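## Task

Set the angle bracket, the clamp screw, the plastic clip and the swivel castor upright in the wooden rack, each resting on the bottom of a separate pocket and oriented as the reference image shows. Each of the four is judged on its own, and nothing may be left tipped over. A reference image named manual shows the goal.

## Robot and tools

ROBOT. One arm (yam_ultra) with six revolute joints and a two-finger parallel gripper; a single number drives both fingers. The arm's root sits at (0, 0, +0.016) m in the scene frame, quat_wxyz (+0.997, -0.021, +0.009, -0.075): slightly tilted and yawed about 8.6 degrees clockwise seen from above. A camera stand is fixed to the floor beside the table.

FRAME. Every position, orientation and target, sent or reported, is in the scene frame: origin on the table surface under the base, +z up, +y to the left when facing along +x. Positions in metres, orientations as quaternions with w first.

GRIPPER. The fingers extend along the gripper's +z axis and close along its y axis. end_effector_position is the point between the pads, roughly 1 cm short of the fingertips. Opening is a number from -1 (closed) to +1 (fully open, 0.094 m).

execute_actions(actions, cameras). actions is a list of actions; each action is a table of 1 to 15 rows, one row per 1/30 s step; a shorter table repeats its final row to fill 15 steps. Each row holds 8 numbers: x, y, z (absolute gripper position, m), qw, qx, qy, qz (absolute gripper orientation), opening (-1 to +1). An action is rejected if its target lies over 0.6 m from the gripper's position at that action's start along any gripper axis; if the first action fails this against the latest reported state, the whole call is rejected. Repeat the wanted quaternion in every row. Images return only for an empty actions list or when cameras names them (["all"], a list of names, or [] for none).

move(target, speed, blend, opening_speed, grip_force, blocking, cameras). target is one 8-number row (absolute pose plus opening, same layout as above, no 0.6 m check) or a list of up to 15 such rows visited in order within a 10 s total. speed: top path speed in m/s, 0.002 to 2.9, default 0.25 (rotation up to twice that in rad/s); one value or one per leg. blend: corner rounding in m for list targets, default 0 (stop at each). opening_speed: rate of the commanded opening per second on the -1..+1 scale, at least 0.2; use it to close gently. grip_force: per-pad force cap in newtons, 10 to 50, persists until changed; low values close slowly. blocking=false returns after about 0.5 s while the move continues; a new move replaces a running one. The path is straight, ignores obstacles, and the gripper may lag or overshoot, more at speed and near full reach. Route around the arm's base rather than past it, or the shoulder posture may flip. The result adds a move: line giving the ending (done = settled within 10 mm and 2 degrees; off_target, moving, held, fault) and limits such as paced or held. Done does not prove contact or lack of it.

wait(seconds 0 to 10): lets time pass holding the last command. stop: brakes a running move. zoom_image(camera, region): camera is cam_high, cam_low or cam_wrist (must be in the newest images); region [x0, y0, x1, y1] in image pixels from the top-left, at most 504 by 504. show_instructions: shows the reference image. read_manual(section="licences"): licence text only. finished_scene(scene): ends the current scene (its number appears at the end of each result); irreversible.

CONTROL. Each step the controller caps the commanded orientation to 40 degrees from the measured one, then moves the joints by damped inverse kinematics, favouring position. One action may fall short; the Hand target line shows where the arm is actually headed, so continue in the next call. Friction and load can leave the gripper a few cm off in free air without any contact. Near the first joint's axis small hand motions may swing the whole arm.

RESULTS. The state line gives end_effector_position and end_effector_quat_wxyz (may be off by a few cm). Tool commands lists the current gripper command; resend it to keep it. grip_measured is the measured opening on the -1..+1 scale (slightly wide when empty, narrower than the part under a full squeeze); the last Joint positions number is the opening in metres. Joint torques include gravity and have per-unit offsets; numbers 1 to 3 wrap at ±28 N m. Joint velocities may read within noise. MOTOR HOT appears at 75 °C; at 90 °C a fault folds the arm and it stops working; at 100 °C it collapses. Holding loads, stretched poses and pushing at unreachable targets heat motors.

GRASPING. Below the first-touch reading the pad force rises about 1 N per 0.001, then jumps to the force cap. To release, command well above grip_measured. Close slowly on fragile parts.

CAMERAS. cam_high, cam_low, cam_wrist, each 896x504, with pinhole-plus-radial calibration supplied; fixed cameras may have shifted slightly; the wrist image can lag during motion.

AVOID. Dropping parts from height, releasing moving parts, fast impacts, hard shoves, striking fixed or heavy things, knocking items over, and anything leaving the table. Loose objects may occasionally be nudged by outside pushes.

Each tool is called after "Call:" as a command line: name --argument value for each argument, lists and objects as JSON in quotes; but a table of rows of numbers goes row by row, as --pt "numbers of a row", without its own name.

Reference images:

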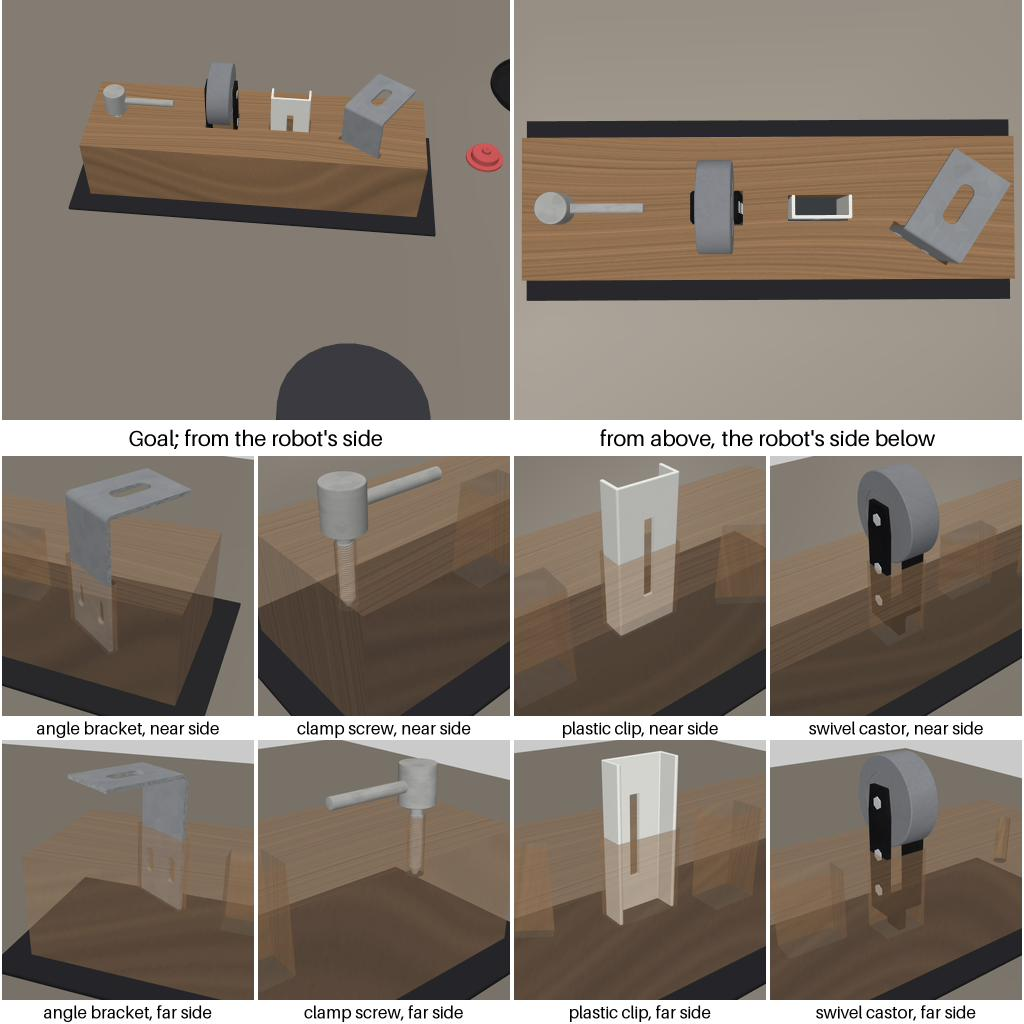

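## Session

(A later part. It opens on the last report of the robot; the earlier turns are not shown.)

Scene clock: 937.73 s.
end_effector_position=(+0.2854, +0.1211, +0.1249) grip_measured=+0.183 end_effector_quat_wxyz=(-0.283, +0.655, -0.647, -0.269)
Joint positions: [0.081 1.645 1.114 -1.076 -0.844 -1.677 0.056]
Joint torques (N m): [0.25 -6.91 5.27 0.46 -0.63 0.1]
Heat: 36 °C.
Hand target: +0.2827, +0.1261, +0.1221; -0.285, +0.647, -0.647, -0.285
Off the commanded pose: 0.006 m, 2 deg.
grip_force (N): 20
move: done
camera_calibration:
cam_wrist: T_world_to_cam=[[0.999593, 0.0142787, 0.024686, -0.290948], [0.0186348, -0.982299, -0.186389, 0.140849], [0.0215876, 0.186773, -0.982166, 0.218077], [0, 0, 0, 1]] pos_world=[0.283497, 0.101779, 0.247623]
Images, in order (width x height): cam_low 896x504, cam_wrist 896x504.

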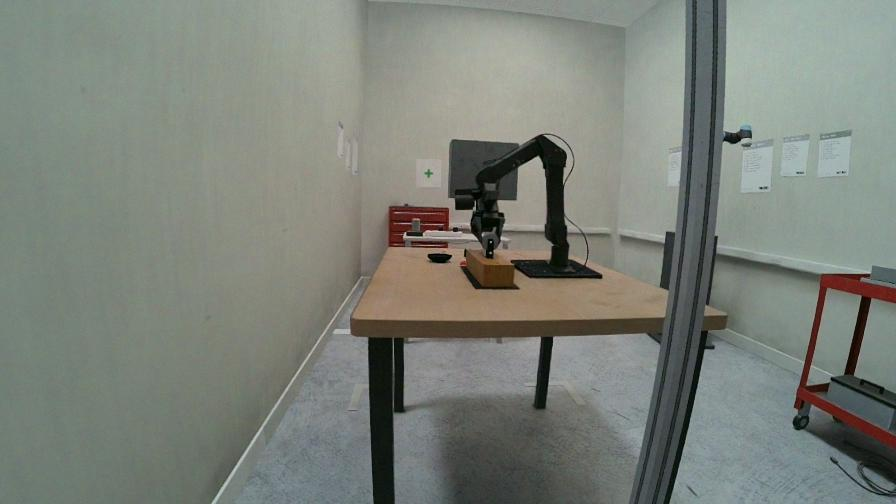

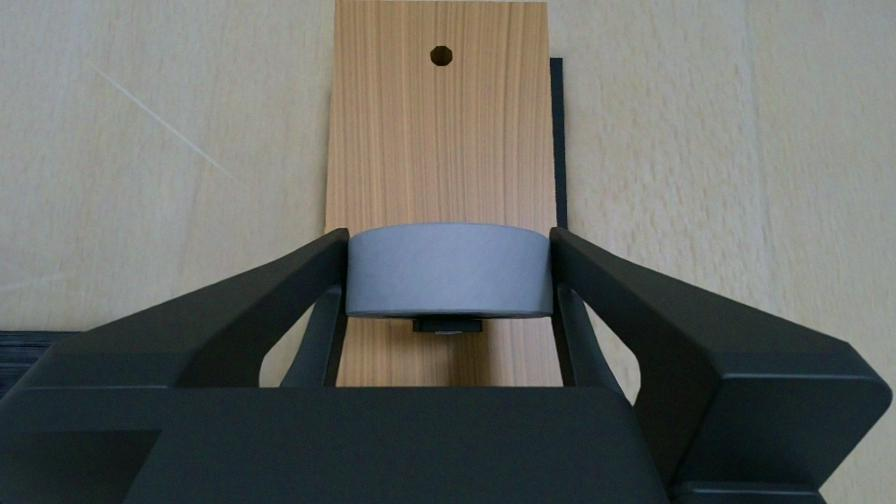

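Call:
move --target '[0.2828, 0.1262, 0.108, 0.2848, -0.6472, 0.6472, 0.2848, -0.1]' --speed 0.05 --cameras '["cam_low"]'

Call:
zoom_image --camera "cam_low" --region '[475, 230, 505, 270]'

Call:
move --target '[0.2828, 0.1262, 0.098, 0.2848, -0.6472, 0.6472, 0.2848, -0.1]' --speed 0.05 --cameras '["cam_low"]'

Call:
zoom_image --camera "cam_low" --region '[475, 230, 505, 270]'

Scene clock: 944.57 s.
end_effector_position=(+0.2857, +0.1214, +0.1111) grip_measured=+0.183 end_effector_quat_wxyz=(-0.283, +0.655, -0.646, -0.269)
Joint positions: [0.085 1.662 1.077 -1.017 -0.844 -1.674 0.056]
Joint torques (N m): [0.28 -6.98 5 0.38 -0.63 0.09]
Heat: 36 °C.
Hand target: +0.2827, +0.1261, +0.1082; -0.285, +0.647, -0.647, -0.285
Off the commanded pose: 0.006 m, 2 deg.
grip_force (N): 20
move: done
Images, in order (width x height): cam_low 896x504.

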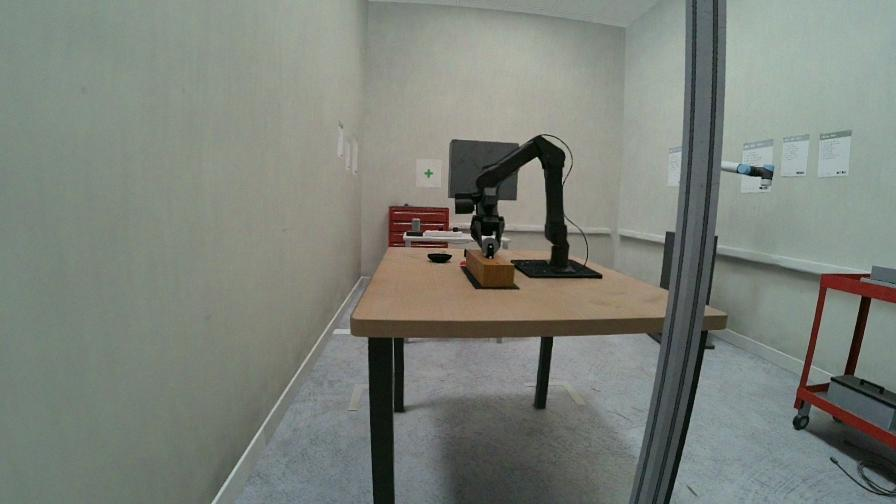

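Scaled by 12.600 from the camera's 896x504 image, which has a finer 1280x720 frame.

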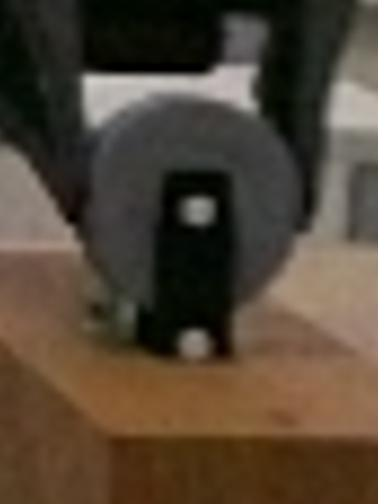

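Scene clock: 945.33 s.
end_effector_position=(+0.2857, +0.1226, +0.1066) grip_measured=+0.183 end_effector_quat_wxyz=(-0.288, +0.653, -0.646, -0.272)
Joint positions: [0.085 1.669 1.058 -0.989 -0.855 -1.67 0.056]
Joint torques (N m): [0.38 -6.13 4.41 0.6 -0.53 0.08]
Heat: 36 °C.
Hand target: +0.2825, +0.1260, +0.0983; -0.284, +0.647, -0.647, -0.285
Off the commanded pose: 0.010 m, 2 deg.
grip_force (N): 20
move: done
Images, in order (width x height): cam_low 896x504.

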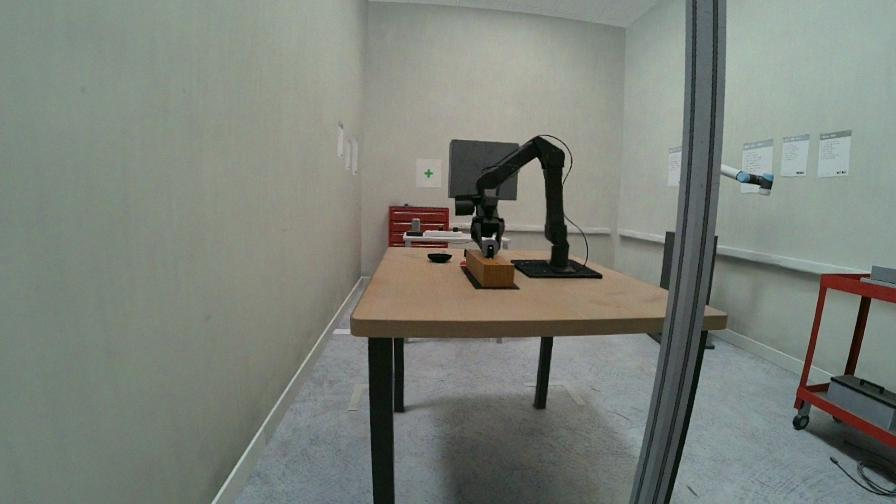

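Scaled by 12.600 from the camera's 896x504 image, which has a finer 1280x720 frame.

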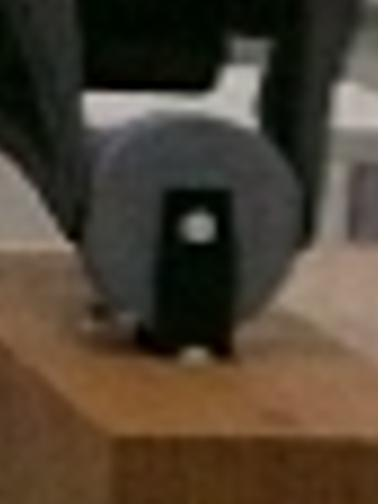

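Call:
move --target '[0.2828, 0.1262, 0.092, 0.2848, -0.6472, 0.6472, 0.2848, -0.1]' --speed 0.05

Call:
move --pt "0.283 0.124 0.102 0.2848 -0.6472 0.6472 0.2848 0.5" --pt "0.283 0.08 0.165 0.2848 -0.6472 0.6472 0.2848 0.6" --speed '[0.05, 0.12]' --opening_speed 0.4 --cameras '["cam_low", "cam_wrist"]'

Call:
zoom_image --camera "cam_low" --region '[475, 230, 505, 270]'

Scene clock: 952.67 s.
end_effector_position=(+0.2847, +0.1244, +0.1061) grip_measured=+0.183 end_effector_quat_wxyz=(-0.292, +0.650, -0.645, -0.277)
Joint positions: [0.085 1.669 1.047 -0.979 -0.87 -1.668 0.056]
Joint torques (N m): [0.5 -5.5 4.1 0.74 -0.4 0.1]
Heat: 36 °C.
Hand target: +0.2822, +0.1260, +0.0926; -0.285, +0.647, -0.647, -0.285
Off the commanded pose: 0.014 m, 1 deg.
grip_force (N): 20
move: off_target

Scene clock: 956.37 s.
end_effector_position=(+0.2804, +0.0815, +0.1627) grip_measured=+0.598 end_effector_quat_wxyz=(-0.285, +0.648, -0.648, -0.281)
Joint positions: [-0.075 1.676 1.276 -1.401 -0.842 -1.909 0.075]
Joint torques (N m): [-0.94 -6.34 8.21 -0.29 -0.39 -0.12]
Heat: 36 °C.
Hand target: +0.2830, +0.0800, +0.1650; -0.285, +0.647, -0.647, -0.284
Off the commanded pose: 0.004 m, 0 deg.
grip_force (N): 20
move: done
camera_calibration:
cam_wrist: T_world_to_cam=[[0.999932, 0.00906344, 0.00730651, -0.283076], [0.0103823, -0.978189, -0.207458, 0.114393], [0.00526687, 0.20752, -0.978217, 0.264864], [0, 0, 0, 1]] pos_world=[0.280474, 0.0594987, 0.284894]
Images, in order (width x height): cam_low 896x504, cam_wrist 896x504.

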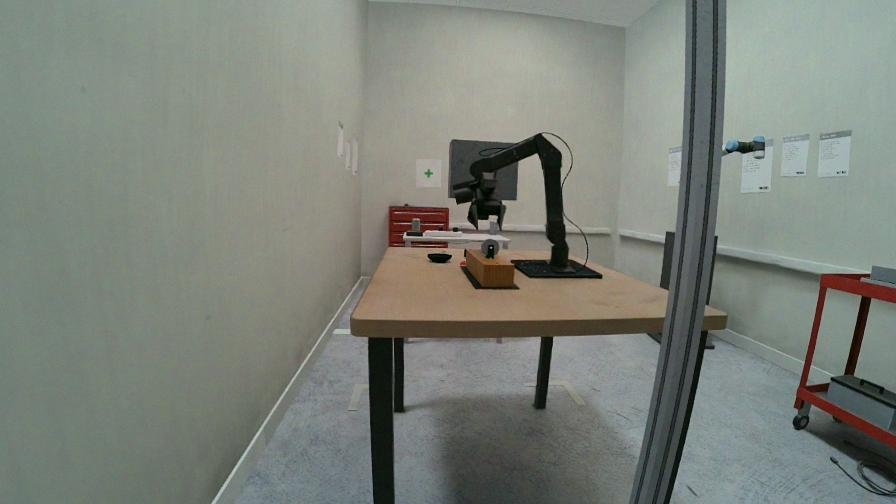

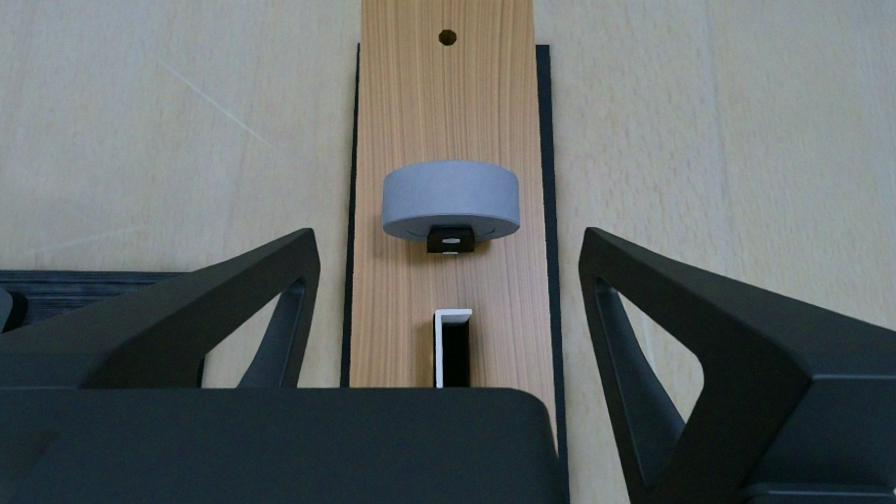

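Scaled by 12.600 from the camera's 896x504 image, which has a finer 1280x720 frame.

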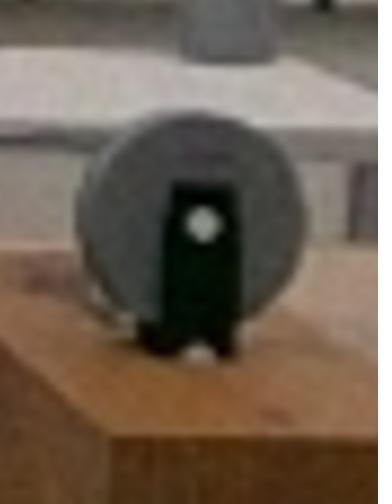

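Call:
move --pt "0.27 0.05 0.25 0 0 1 0 0.2" --pt "0.25 -0.12 0.22 0 0.2334 0.9724 0 -0.3" --pt "0.246 -0.155 0.125 -0.1688 0.2299 0.9577 0.0405 -0.3" --speed '[0.25, 0.3, 0.2]' --blend '[0.04, 0.03, 0]' --grip_force 45 --cameras '["cam_wrist"]'

Scene clock: 1022.60 s.
end_effector_position=(+0.2442, -0.1488, +0.1219) grip_measured=-0.298 end_effector_quat_wxyz=(-0.159, +0.233, +0.958, +0.041)
Joint positions: [-0.427 1.948 1.619 -1.575 -0.015 -0.111 0.033]
Joint torques (N m): [-1.43 -9.47 7.98 -0.41 0.07 -0.17]
Heat: 37 °C.
Hand target: +0.2458, -0.1549, +0.1246; -0.157, +0.230, +0.960, +0.036
Off the commanded pose: 0.007 m, 1 deg.
joint sent to its limit — joint 4 (wrist pitch), lower limit. The joint targets still meet the commanded pose.
grip_force (N): 45
move: done; blend cut to 0 m at target 2
camera_calibration:
cam_wrist: T_world_to_cam=[[-0.453564, -0.891116, -0.0138748, -0.0209868], [-0.526732, 0.255475, 0.810732, 0.071691], [-0.718911, 0.375027, -0.585253, 0.426826], [0, 0, 0, 1]] pos_world=[0.335093, -0.197088, 0.191388]
Images, in order (width x height): cam_wrist 896x504.

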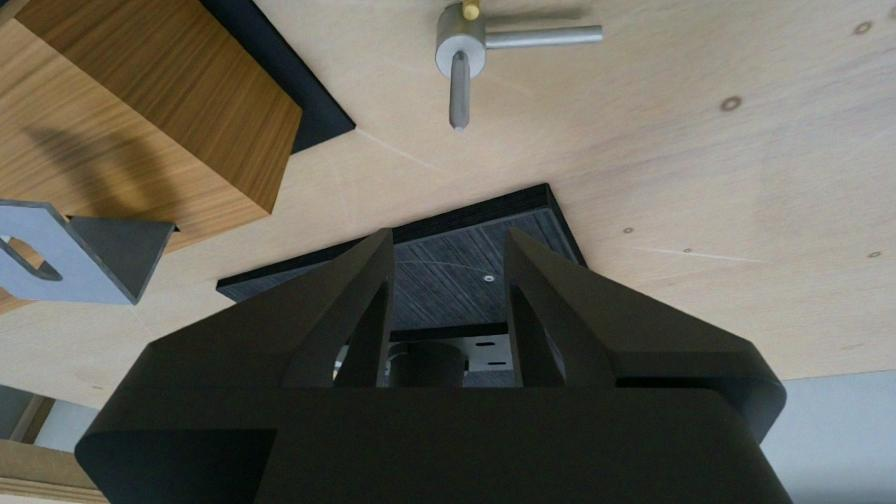

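Call:
move --pt "0.2425 -0.158 0.09 -0.1688 0.2299 0.9577 0.0405 -0.3" --pt "0.2425 -0.157 0.042 -0.1688 0.2299 0.9577 0.0405 -0.3" --speed 0.12 --blend '[0.005, 0]' --cameras '["cam_wrist"]'

Scene clock: 1035.60 s.
end_effector_position=(+0.2446, -0.1555, +0.0501) grip_measured=-0.298 end_effector_quat_wxyz=(-0.163, +0.233, +0.958, +0.042)
Joint positions: [-0.433 2.03 1.441 -1.322 -0.013 -0.117 0.033]
Joint torques (N m): [-0.83 -9.31 4.72 -0.12 0.06 -0.07]
Heat: 37 °C.
Hand target: +0.2423, -0.1569, +0.0422; -0.169, +0.230, +0.958, +0.041
Off the commanded pose: 0.008 m, 1 deg.
grip_force (N): 45
move: done
camera_calibration:
cam_wrist: T_world_to_cam=[[-0.453587, -0.891094, -0.0144762, -0.0277403], [-0.521513, 0.25222, 0.815113, 0.129867], [-0.722692, 0.377275, -0.579121, 0.388616], [0, 0, 0, 1]] pos_world=[0.335994, -0.204089, 0.118797]
Images, in order (width x height): cam_wrist 896x504.

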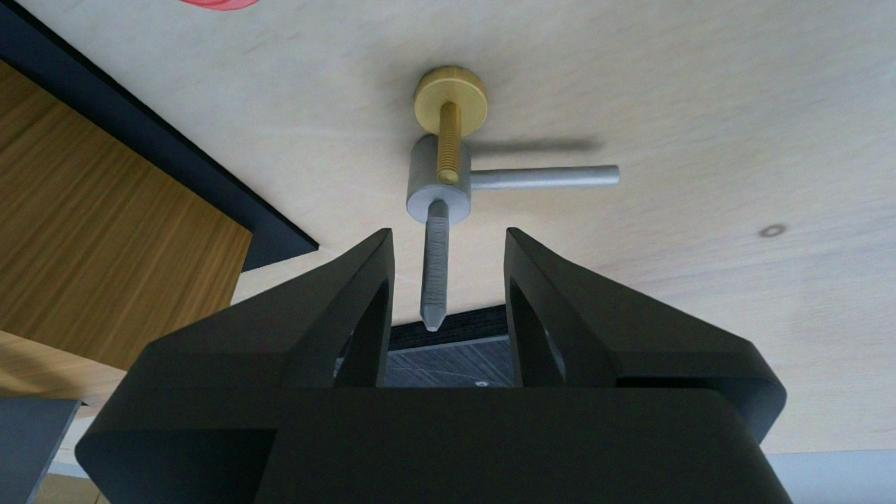

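Call:
move --pt "0.24 -0.1535 0.04 -0.1688 0.2299 0.9577 0.0405 -0.3" --pt "0.24 -0.1535 0.04 -0.1688 0.2299 0.9577 0.0405 -1" --speed 0.05 --opening_speed 0.4 --grip_force 40 --cameras '["cam_wrist"]'

Scene clock: 1045.23 s.
end_effector_position=(+0.2413, -0.1536, +0.0454) grip_measured=-0.830 end_effector_quat_wxyz=(-0.167, +0.233, +0.957, +0.044)
Joint positions: [-0.433 2.03 1.418 -1.308 -0.013 -0.117 0.008]
Joint torques (N m): [-0.35 -9.99 4.41 -0.17 0.08 -0.06]
Heat: 36 °C.
Hand target: +0.2399, -0.1535, +0.0401; -0.169, +0.230, +0.958, +0.041
Off the commanded pose: 0.006 m, 1 deg.
grip_force (N): 40
move: done
camera_calibration:
cam_wrist: T_world_to_cam=[[-0.453972, -0.890885, -0.0152904, -0.0274462], [-0.51597, 0.248858, 0.819661, 0.129385], [-0.726418, 0.379993, -0.572645, 0.383796], [0, 0, 0, 1]] pos_world=[0.333096, -0.20249, 0.113307]
Images, in order (width x height): cam_wrist 896x504.

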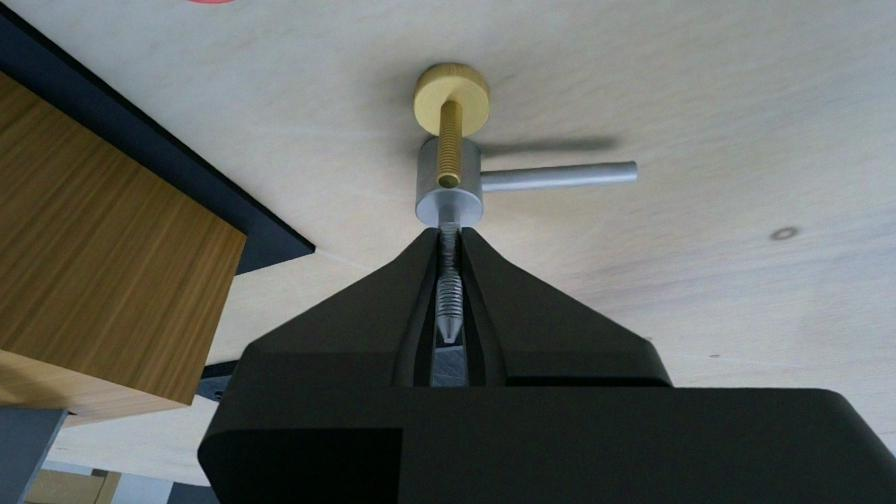

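Call:
move --pt "0.24 -0.156 0.12 -0.1688 0.2299 0.9577 0.0405 -1" --pt "0.21 -0.21 0.13 0.4409 0.3363 0.8119 -0.1826 -1" --pt "0.21 -0.213 0.04 0.4409 0.3363 0.8119 -0.1826 -1" --speed '[0.12, 0.3, 0.12]' --blend '[0.02, 0.0, 0]' --cameras '["cam_low", "cam_wrist", "cam_high"]'

Call:
zoom_image --camera "cam_low" --region '[450, 200, 570, 300]'

Scene clock: 1062.27 s.
end_effector_position=(+0.2098, -0.2156, +0.0409) grip_measured=-0.830 end_effector_quat_wxyz=(+0.436, +0.335, +0.814, -0.185)
Joint positions: [-0.697 1.347 0.09 0.659 -0.069 -0.005 0.008]
Joint torques (N m): [0.32 -2.73 4.33 2.55 -0.04 0.05]
Heat: 36 °C.
Hand target: +0.2100, -0.2130, +0.0401; +0.441, +0.336, +0.812, -0.182
Off the commanded pose: 0.003 m, 1 deg.
grip_force (N): 40
move: done
camera_calibration:
cam_wrist: T_world_to_cam=[[-0.700624, -0.713401, 0.013604, -0.00824186], [-0.668061, 0.649161, -0.363711, 0.298913], [0.25064, -0.263913, -0.931413, 0.0527893], [0, 0, 0, 1]] pos_world=[0.180686, -0.185991, 0.157999]

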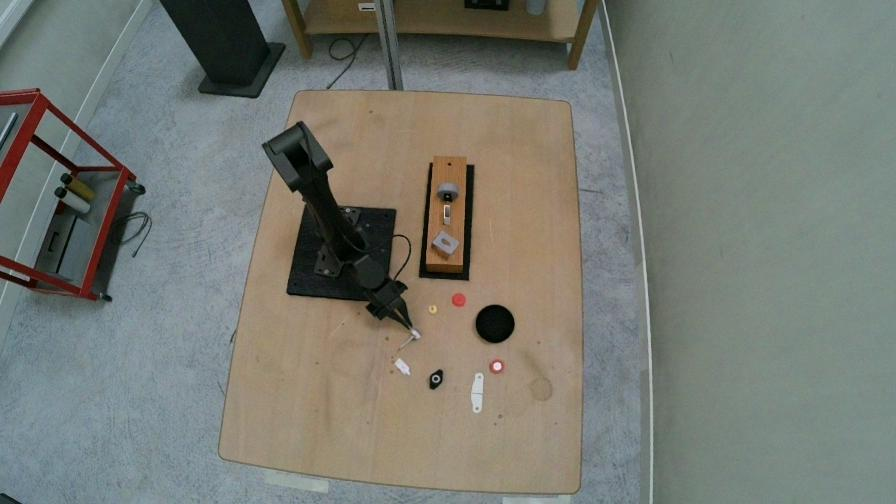

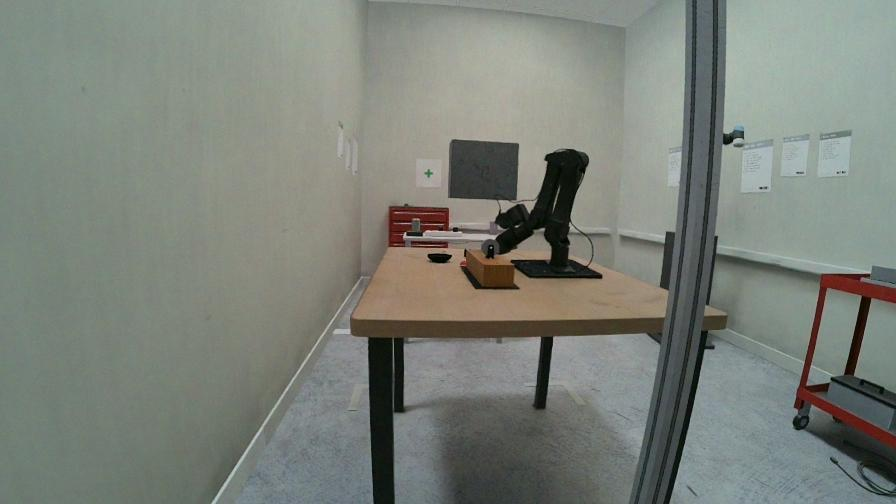

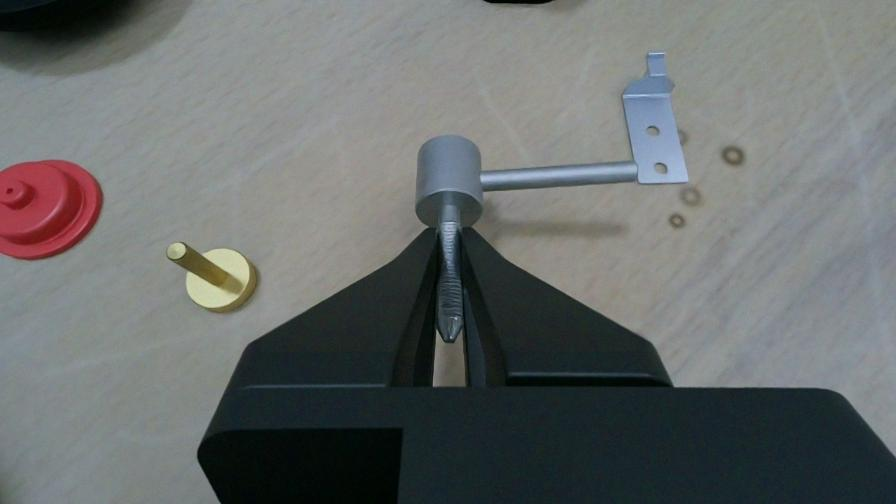

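Scaled by 4.200 from the camera's 896x504 image, which has a finer 1280x720 frame.

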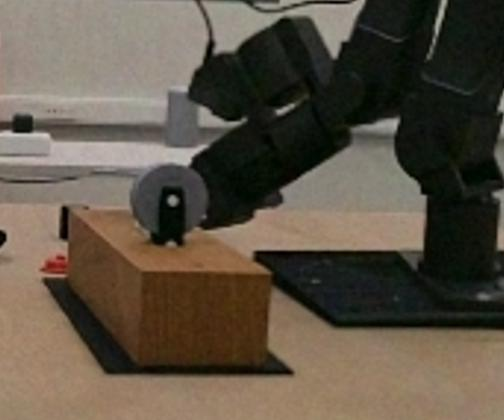

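Call:
move --pt "0.218 -0.198 0.034 0.4409 0.3363 0.8119 -0.1826 -1" --pt "0.218 -0.198 0.0235 0.4409 0.3363 0.8119 -0.1826 -1" --speed '[0.1, 0.03]' --cameras '["cam_wrist"]'

Scene clock: 1068.90 s.
end_effector_position=(+0.2200, -0.1997, +0.0249) grip_measured=-0.830 end_effector_quat_wxyz=(+0.440, +0.333, +0.814, -0.181)
Joint positions: [-0.584 1.504 0.044 0.87 0.011 0.059 0.008]
Joint torques (N m): [0.64 -2.95 3.54 2.45 0.1 0.08]
Heat: 35 °C.
Hand target: +0.2180, -0.1980, +0.0236; +0.441, +0.336, +0.812, -0.182
Off the commanded pose: 0.003 m, 1 deg.
grip_force (N): 40
move: done
camera_calibration:
cam_wrist: T_world_to_cam=[[-0.693341, -0.720587, 0.00579907, 0.0076351], [-0.671372, 0.643021, -0.368489, 0.28917], [0.261799, -0.259382, -0.929614, 0.0379492], [0, 0, 0, 1]] pos_world=[0.189499, -0.170598, 0.14179]
Images, in order (width x height): cam_wrist 896x504.

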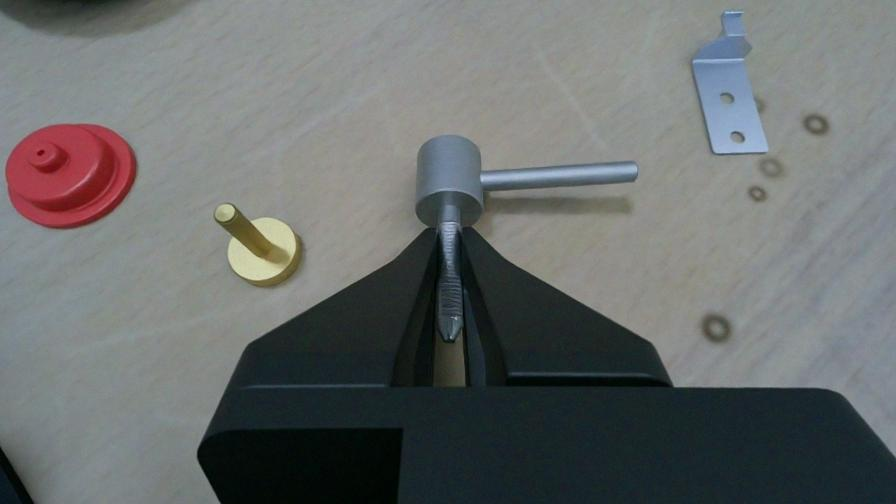

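Call:
move --target '[0.217, -0.197, 0.0175, 0.4409, 0.3363, 0.8119, -0.1826, -1]' --speed 0.02 --cameras '["cam_wrist"]'

Scene clock: 1072.13 s.
end_effector_position=(+0.2211, -0.2011, +0.0234) grip_measured=-0.830 end_effector_quat_wxyz=(+0.449, +0.331, +0.809, -0.184)
Joint positions: [-0.584 1.578 0.031 0.977 0.013 0.06 0.008]
Joint torques (N m): [0.85 -3.02 2.93 2.29 0.11 0.08]
Heat: 35 °C.
Hand target: +0.2170, -0.1970, +0.0177; +0.441, +0.336, +0.812, -0.183
Off the commanded pose: 0.008 m, 1 deg.
grip_force (N): 40
move: done
camera_calibration:
cam_wrist: T_world_to_cam=[[-0.693834, -0.720119, 0.00475927, 0.0076299], [-0.66492, 0.638084, -0.38824, 0.28827], [0.276542, -0.272539, -0.921546, 0.0298378], [0, 0, 0, 1]] pos_world=[0.188719, -0.170314, 0.139378]
Images, in order (width x height): cam_wrist 896x504.

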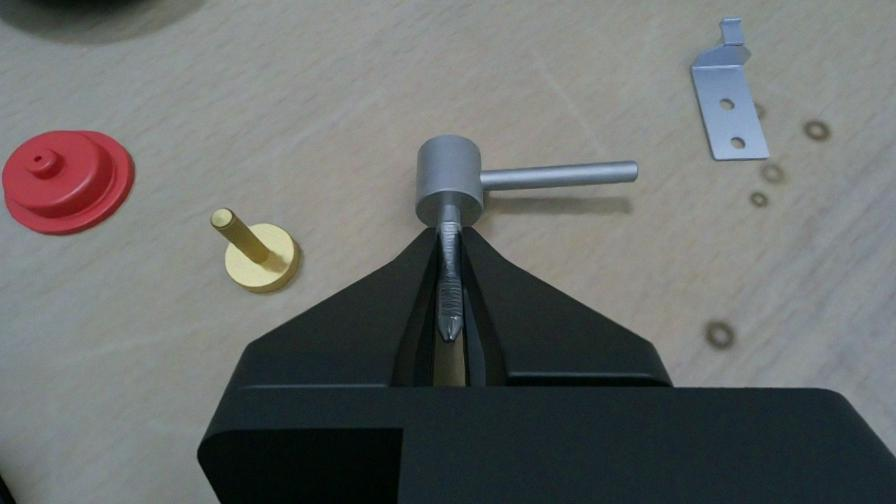

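Call:
move --pt "0.2185 -0.1985 0.0205 0.4409 0.3363 0.8119 -0.1826 -1" --pt "0.2185 -0.1985 0.0205 0.4409 0.3363 0.8119 -0.1826 -0.6" --speed 0.02 --opening_speed 0.2 --cameras '["cam_wrist"]'

Scene clock: 1077.63 s.
end_effector_position=(+0.2199, -0.2002, +0.0212) grip_measured=-0.602 end_effector_quat_wxyz=(+0.445, +0.332, +0.811, -0.183)
Joint positions: [-0.584 1.578 0.031 0.967 0.013 0.06 0.019]
Joint torques (N m): [0.64 -5.29 3.6 2.03 0.07 0.04]
Heat: 35 °C.
Hand target: +0.2185, -0.1985, +0.0204; +0.441, +0.336, +0.812, -0.183
Off the commanded pose: 0.002 m, 1 deg.
grip_force (N): 40
move: done
camera_calibration:
cam_wrist: T_world_to_cam=[[-0.694393, -0.719576, 0.00530535, 0.007694], [-0.667357, 0.641208, -0.378797, 0.287056], [0.269172, -0.266575, -0.925464, 0.0312152], [0, 0, 0, 1]] pos_world=[0.188509, -0.170205, 0.137584]
Images, in order (width x height): cam_wrist 896x504.

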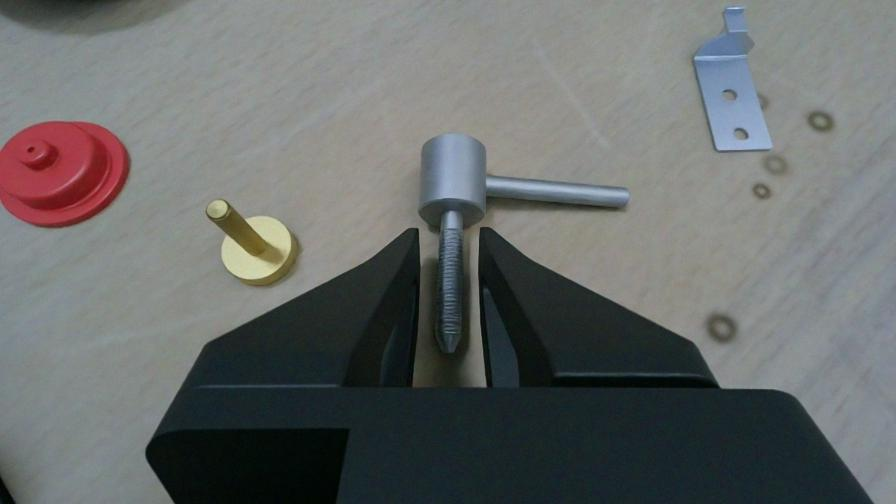

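Call:
move --pt "0.185 -0.163 0.056 0.4409 0.3363 0.8119 -0.1826 -0.55" --pt "0.19 -0.17 0.16 0.25 0.25 0.93 -0.07 -0.55" --pt "0.215 -0.242 0.1 0 -0.3955 0.9184 0 -0.55" --speed '[0.12, 0.25, 0.25]' --blend '[0.01, 0.02, 0]' --cameras '["cam_wrist"]'

Scene clock: 1159.07 s.
end_effector_position=(+0.2129, -0.2418, +0.0988) grip_measured=-0.552 end_effector_quat_wxyz=(+0.004, -0.387, +0.922, -0.007)
Joint positions: [-0.738 1.787 1.353 -1.139 -0.047 -1.684 0.021]
Joint torques (N m): [0.16 -7.57 8.66 0.21 0.01 -0.12]
Heat: 35 °C.
Hand target: +0.2150, -0.2419, +0.0999; +0.000, -0.396, +0.918, +0.000
Off the commanded pose: 0.002 m, 1 deg.
grip_force (N): 40
move: done
camera_calibration:
cam_wrist: T_world_to_cam=[[0.720815, -0.693066, 0.00921385, -0.322858], [-0.571057, -0.586283, 0.574601, -0.0730516], [-0.392834, -0.419443, -0.818382, 0.18722], [0, 0, 0, 1]] pos_world=[0.264551, -0.188062, 0.198168]
Images, in order (width x height): cam_wrist 896x504.

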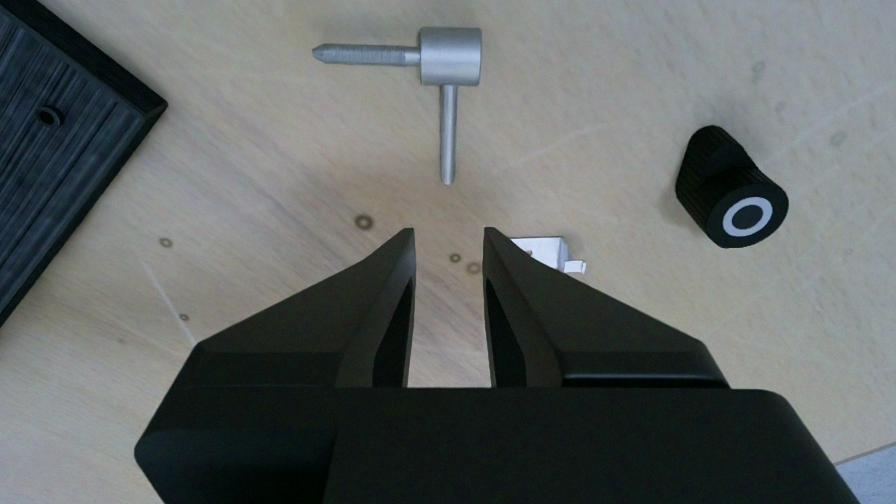

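Call:
move --pt "0.2175 -0.2425 0.05 0 -0.3859 0.9225 0 -0.55" --pt "0.2165 -0.242 0.013 0 -0.3859 0.9225 0 -0.55" --speed '[0.12, 0.06]' --blend '[0.01, 0]' --cameras '["cam_wrist"]'

Scene clock: 1167.20 s.
end_effector_position=(+0.2189, -0.2472, +0.0222) grip_measured=-0.552 end_effector_quat_wxyz=(+0.006, -0.388, +0.922, -0.011)
Joint positions: [-0.725 1.899 1.175 -0.839 -0.047 -1.67 0.021]
Joint torques (N m): [0.31 -8.28 4.9 0.58 0 0.06]
Heat: 36 °C.
Hand target: +0.2162, -0.2419, +0.0132; +0.000, -0.386, +0.923, +0.000
Off the commanded pose: 0.011 m, 1 deg.
grip_force (N): 40
move: off_target
camera_calibration:
cam_wrist: T_world_to_cam=[[0.721014, -0.692668, 0.0187295, -0.330367], [-0.574181, -0.582111, 0.575728, -0.0270879], [-0.387885, -0.425862, -0.817427, 0.121961], [0, 0, 0, 1]] pos_world=[0.269953, -0.192664, 0.121477]
Images, in order (width x height): cam_wrist 896x504.

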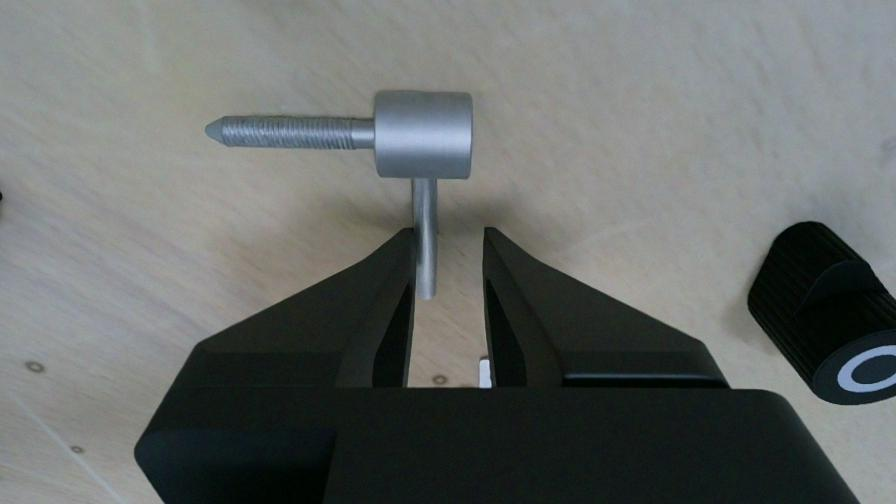

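Call:
move --pt "0.2155 -0.237 0.035 0 -0.3859 0.9225 0 -0.55" --pt "0.2155 -0.238 0.01 0 -0.3859 0.9225 0 -0.55" --speed 0.06 --blend '[0.005, 0]' --cameras '["cam_wrist"]'

Scene clock: 1172.50 s.
end_effector_position=(+0.2177, -0.2435, +0.0173) grip_measured=-0.552 end_effector_quat_wxyz=(+0.005, -0.387, +0.922, -0.009)
Joint positions: [-0.719 1.899 1.154 -0.822 -0.046 -1.665 0.021]
Joint torques (N m): [0.34 -8.59 4.68 0.58 -0.02 0.09]
Heat: 35 °C.
Hand target: +0.2153, -0.2380, +0.0102; +0.000, -0.386, +0.923, +0.000
Off the commanded pose: 0.009 m, 1 deg.
grip_force (N): 40
move: done
camera_calibration:
cam_wrist: T_world_to_cam=[[0.720639, -0.693171, 0.0138673, -0.326697], [-0.572589, -0.583762, 0.575642, -0.0235336], [-0.390923, -0.42277, -0.817584, 0.120472], [0, 0, 0, 1]] pos_world=[0.269051, -0.189263, 0.116573]
Images, in order (width x height): cam_wrist 896x504.

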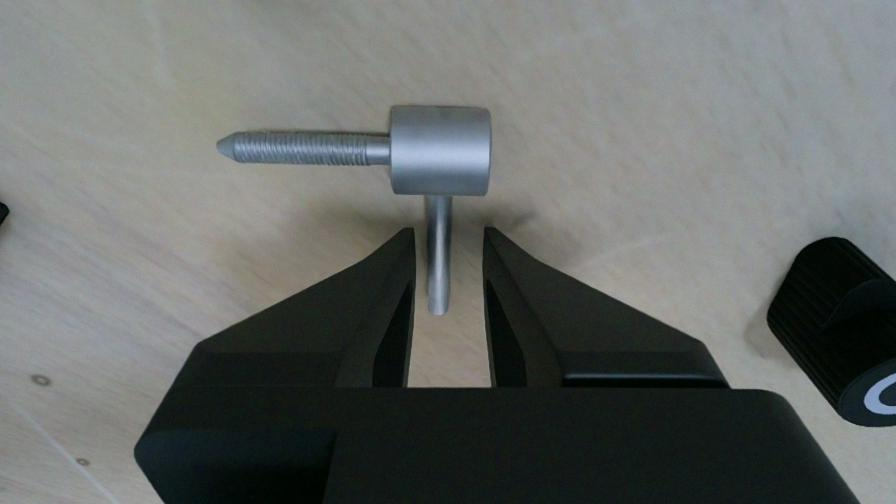

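Call:
move --pt "0.2145 -0.2365 0.006 0 -0.3859 0.9225 0 -0.55" --pt "0.2145 -0.2365 0.006 0 -0.3859 0.9225 0 -1" --speed 0.04 --opening_speed 0.3 --grip_force 50 --cameras '["cam_wrist"]'

Scene clock: 1178.40 s.
end_effector_position=(+0.2167, -0.2427, +0.0150) grip_measured=-0.860 end_effector_quat_wxyz=(+0.004, -0.386, +0.922, -0.009)
Joint positions: [-0.719 1.899 1.143 -0.812 -0.045 -1.662 0.007]
Joint torques (N m): [0.38 -8.53 4.33 0.59 -0.04 0.08]
Heat: 35 °C.
Hand target: +0.2143, -0.2365, +0.0062; +0.000, -0.386, +0.923, +0.000
Off the commanded pose: 0.011 m, 1 deg.
move: off_target; target 2's new opening was sent with the hand 0.011 m and 1 deg from that target
camera_calibration:
cam_wrist: T_world_to_cam=[[0.71911, -0.694759, 0.0137878, -0.325481], [-0.573425, -0.582082, 0.57651, -0.0218196], [-0.39251, -0.422481, -0.816974, 0.118985], [0, 0, 0, 1]] pos_world=[0.268248, -0.188563, 0.114275]
Images, in order (width x height): cam_wrist 896x504.

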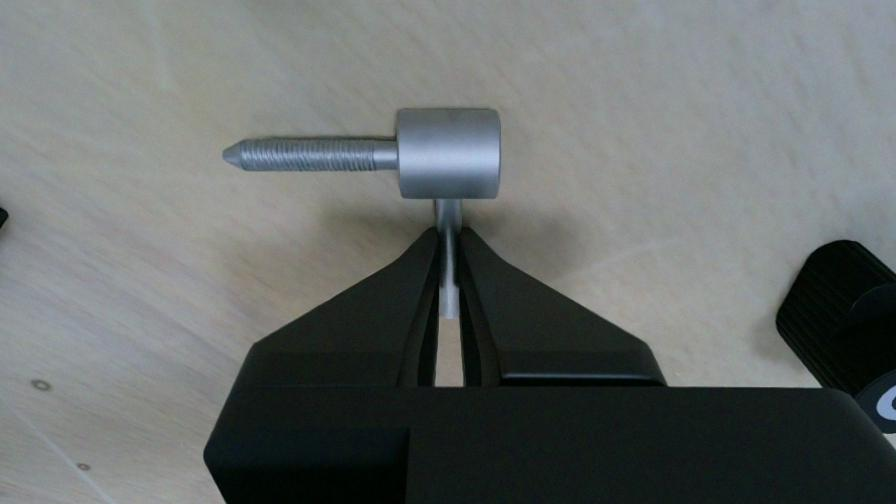

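Call:
move --target '[0.2145, -0.2365, 0.12, 0, -0.3859, 0.9225, 0, -1]' --speed 0.12 --cameras '["cam_wrist"]'

Scene clock: 1185.73 s.
end_effector_position=(+0.2144, -0.2342, +0.1063) grip_measured=-0.860 end_effector_quat_wxyz=(-0.003, -0.385, +0.923, +0.012)
Joint positions: [-0.719 1.801 1.401 -1.212 -0.044 -1.662 0.007]
Joint torques (N m): [-1.01 -11.03 8.72 0.11 -0.05 -0.08]
Heat: 35 °C.
Hand target: +0.2144, -0.2364, +0.1196; +0.000, -0.386, +0.923, +0.000
Off the commanded pose: 0.014 m, 1 deg.
move: off_target
camera_calibration:
cam_wrist: T_world_to_cam=[[0.717544, -0.695854, -0.0303035, -0.314397], [-0.557775, -0.60013, 0.57335, -0.0780484], [-0.417154, -0.394501, -0.81875, 0.208262], [0, 0, 0, 1]] pos_world=[0.268938, -0.183454, 0.205737]
Images, in order (width x height): cam_wrist 896x504.

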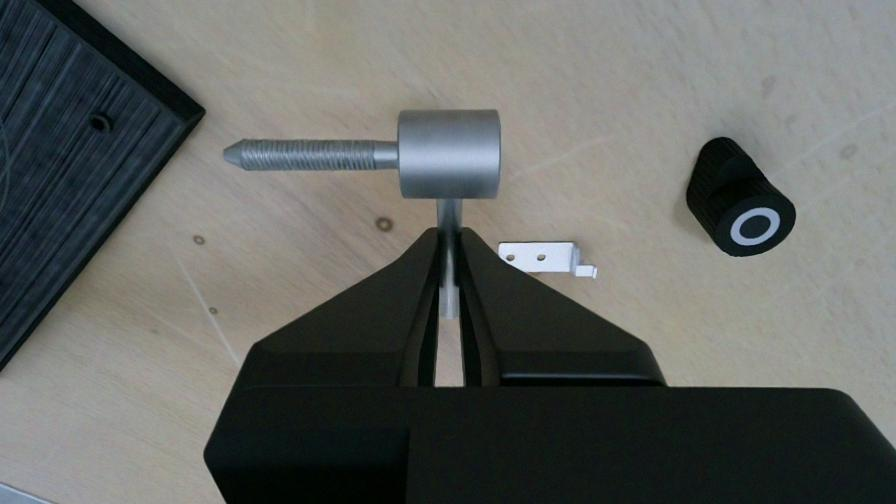

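Call:
move --pt "0.25 -0.15 0.24 0 -0.45 0.893 0 -1" --pt "0.37 0.05 0.26 0 -0.64 0.768 0 -1" --pt "0.39 0.185 0.2 0.183 -0.683 0.683 -0.183 -1" --pt "0.39 0.185 0.086 0.183 -0.683 0.683 -0.183 -1" --speed '[0.25, 0.3, 0.25, 0.12]' --blend '[0.04, 0.04, 0.03, 0]' --cameras '["cam_low", "cam_wrist"]'

Call:
zoom_image --camera "cam_low" --region '[430, 190, 550, 290]'

Scene clock: 1200.63 s.
end_effector_position=(+0.3914, +0.1845, +0.0942) grip_measured=-0.860 end_effector_quat_wxyz=(-0.187, +0.685, -0.680, +0.182)
Joint positions: [0.677 1.746 1.226 -0.544 0.226 -1.1 0.007]
Joint torques (N m): [0.39 -8.75 5.85 1.69 0.16 0.1]
Heat: 35 °C.
Hand target: +0.3899, +0.1849, +0.0861; -0.183, +0.683, -0.683, +0.183
Off the commanded pose: 0.008 m, 1 deg.
move: done
camera_calibration:
cam_wrist: T_world_to_cam=[[0.867199, 0.0149965, 0.497736, -0.38995], [-0.272625, -0.82214, 0.499761, 0.215263], [0.416704, -0.569088, -0.70887, 0.132832], [0, 0, 0, 1]] pos_world=[0.341499, 0.258417, 0.180673]
Images, in order (width x height): cam_low 896x504, cam_wrist 896x504.

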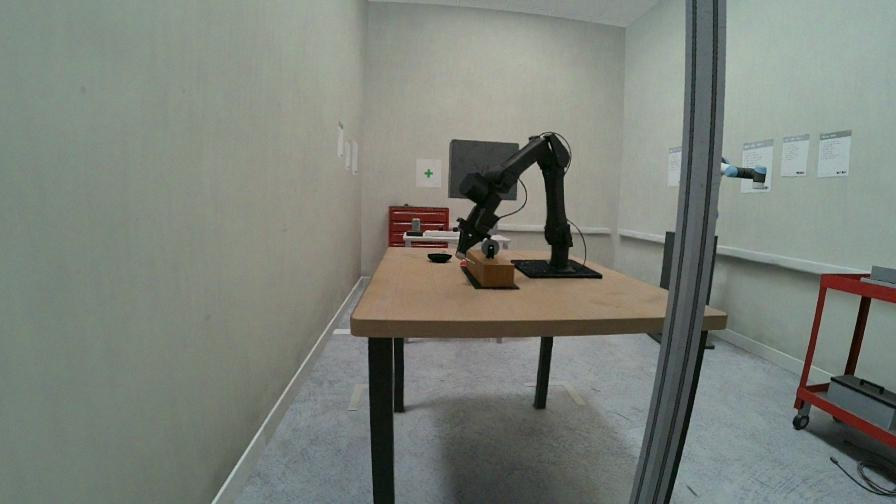

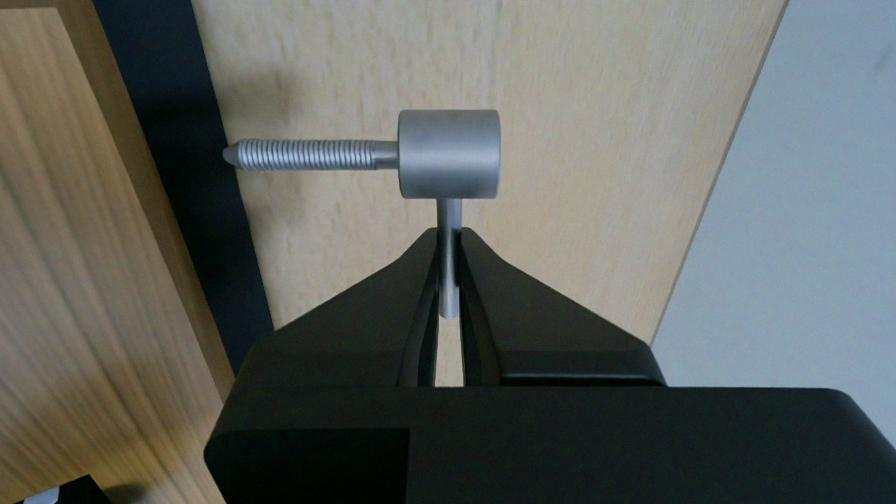

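Scaled by 4.200 from the camera's 896x504 image, which has a finer 1280x720 frame.

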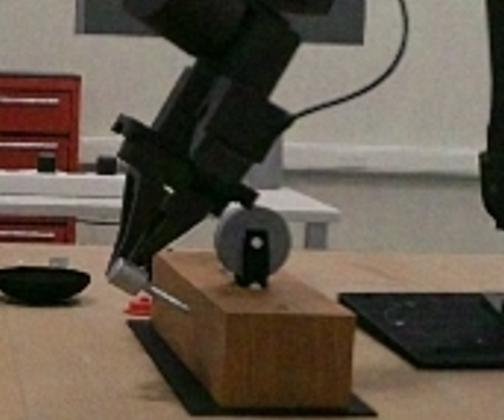

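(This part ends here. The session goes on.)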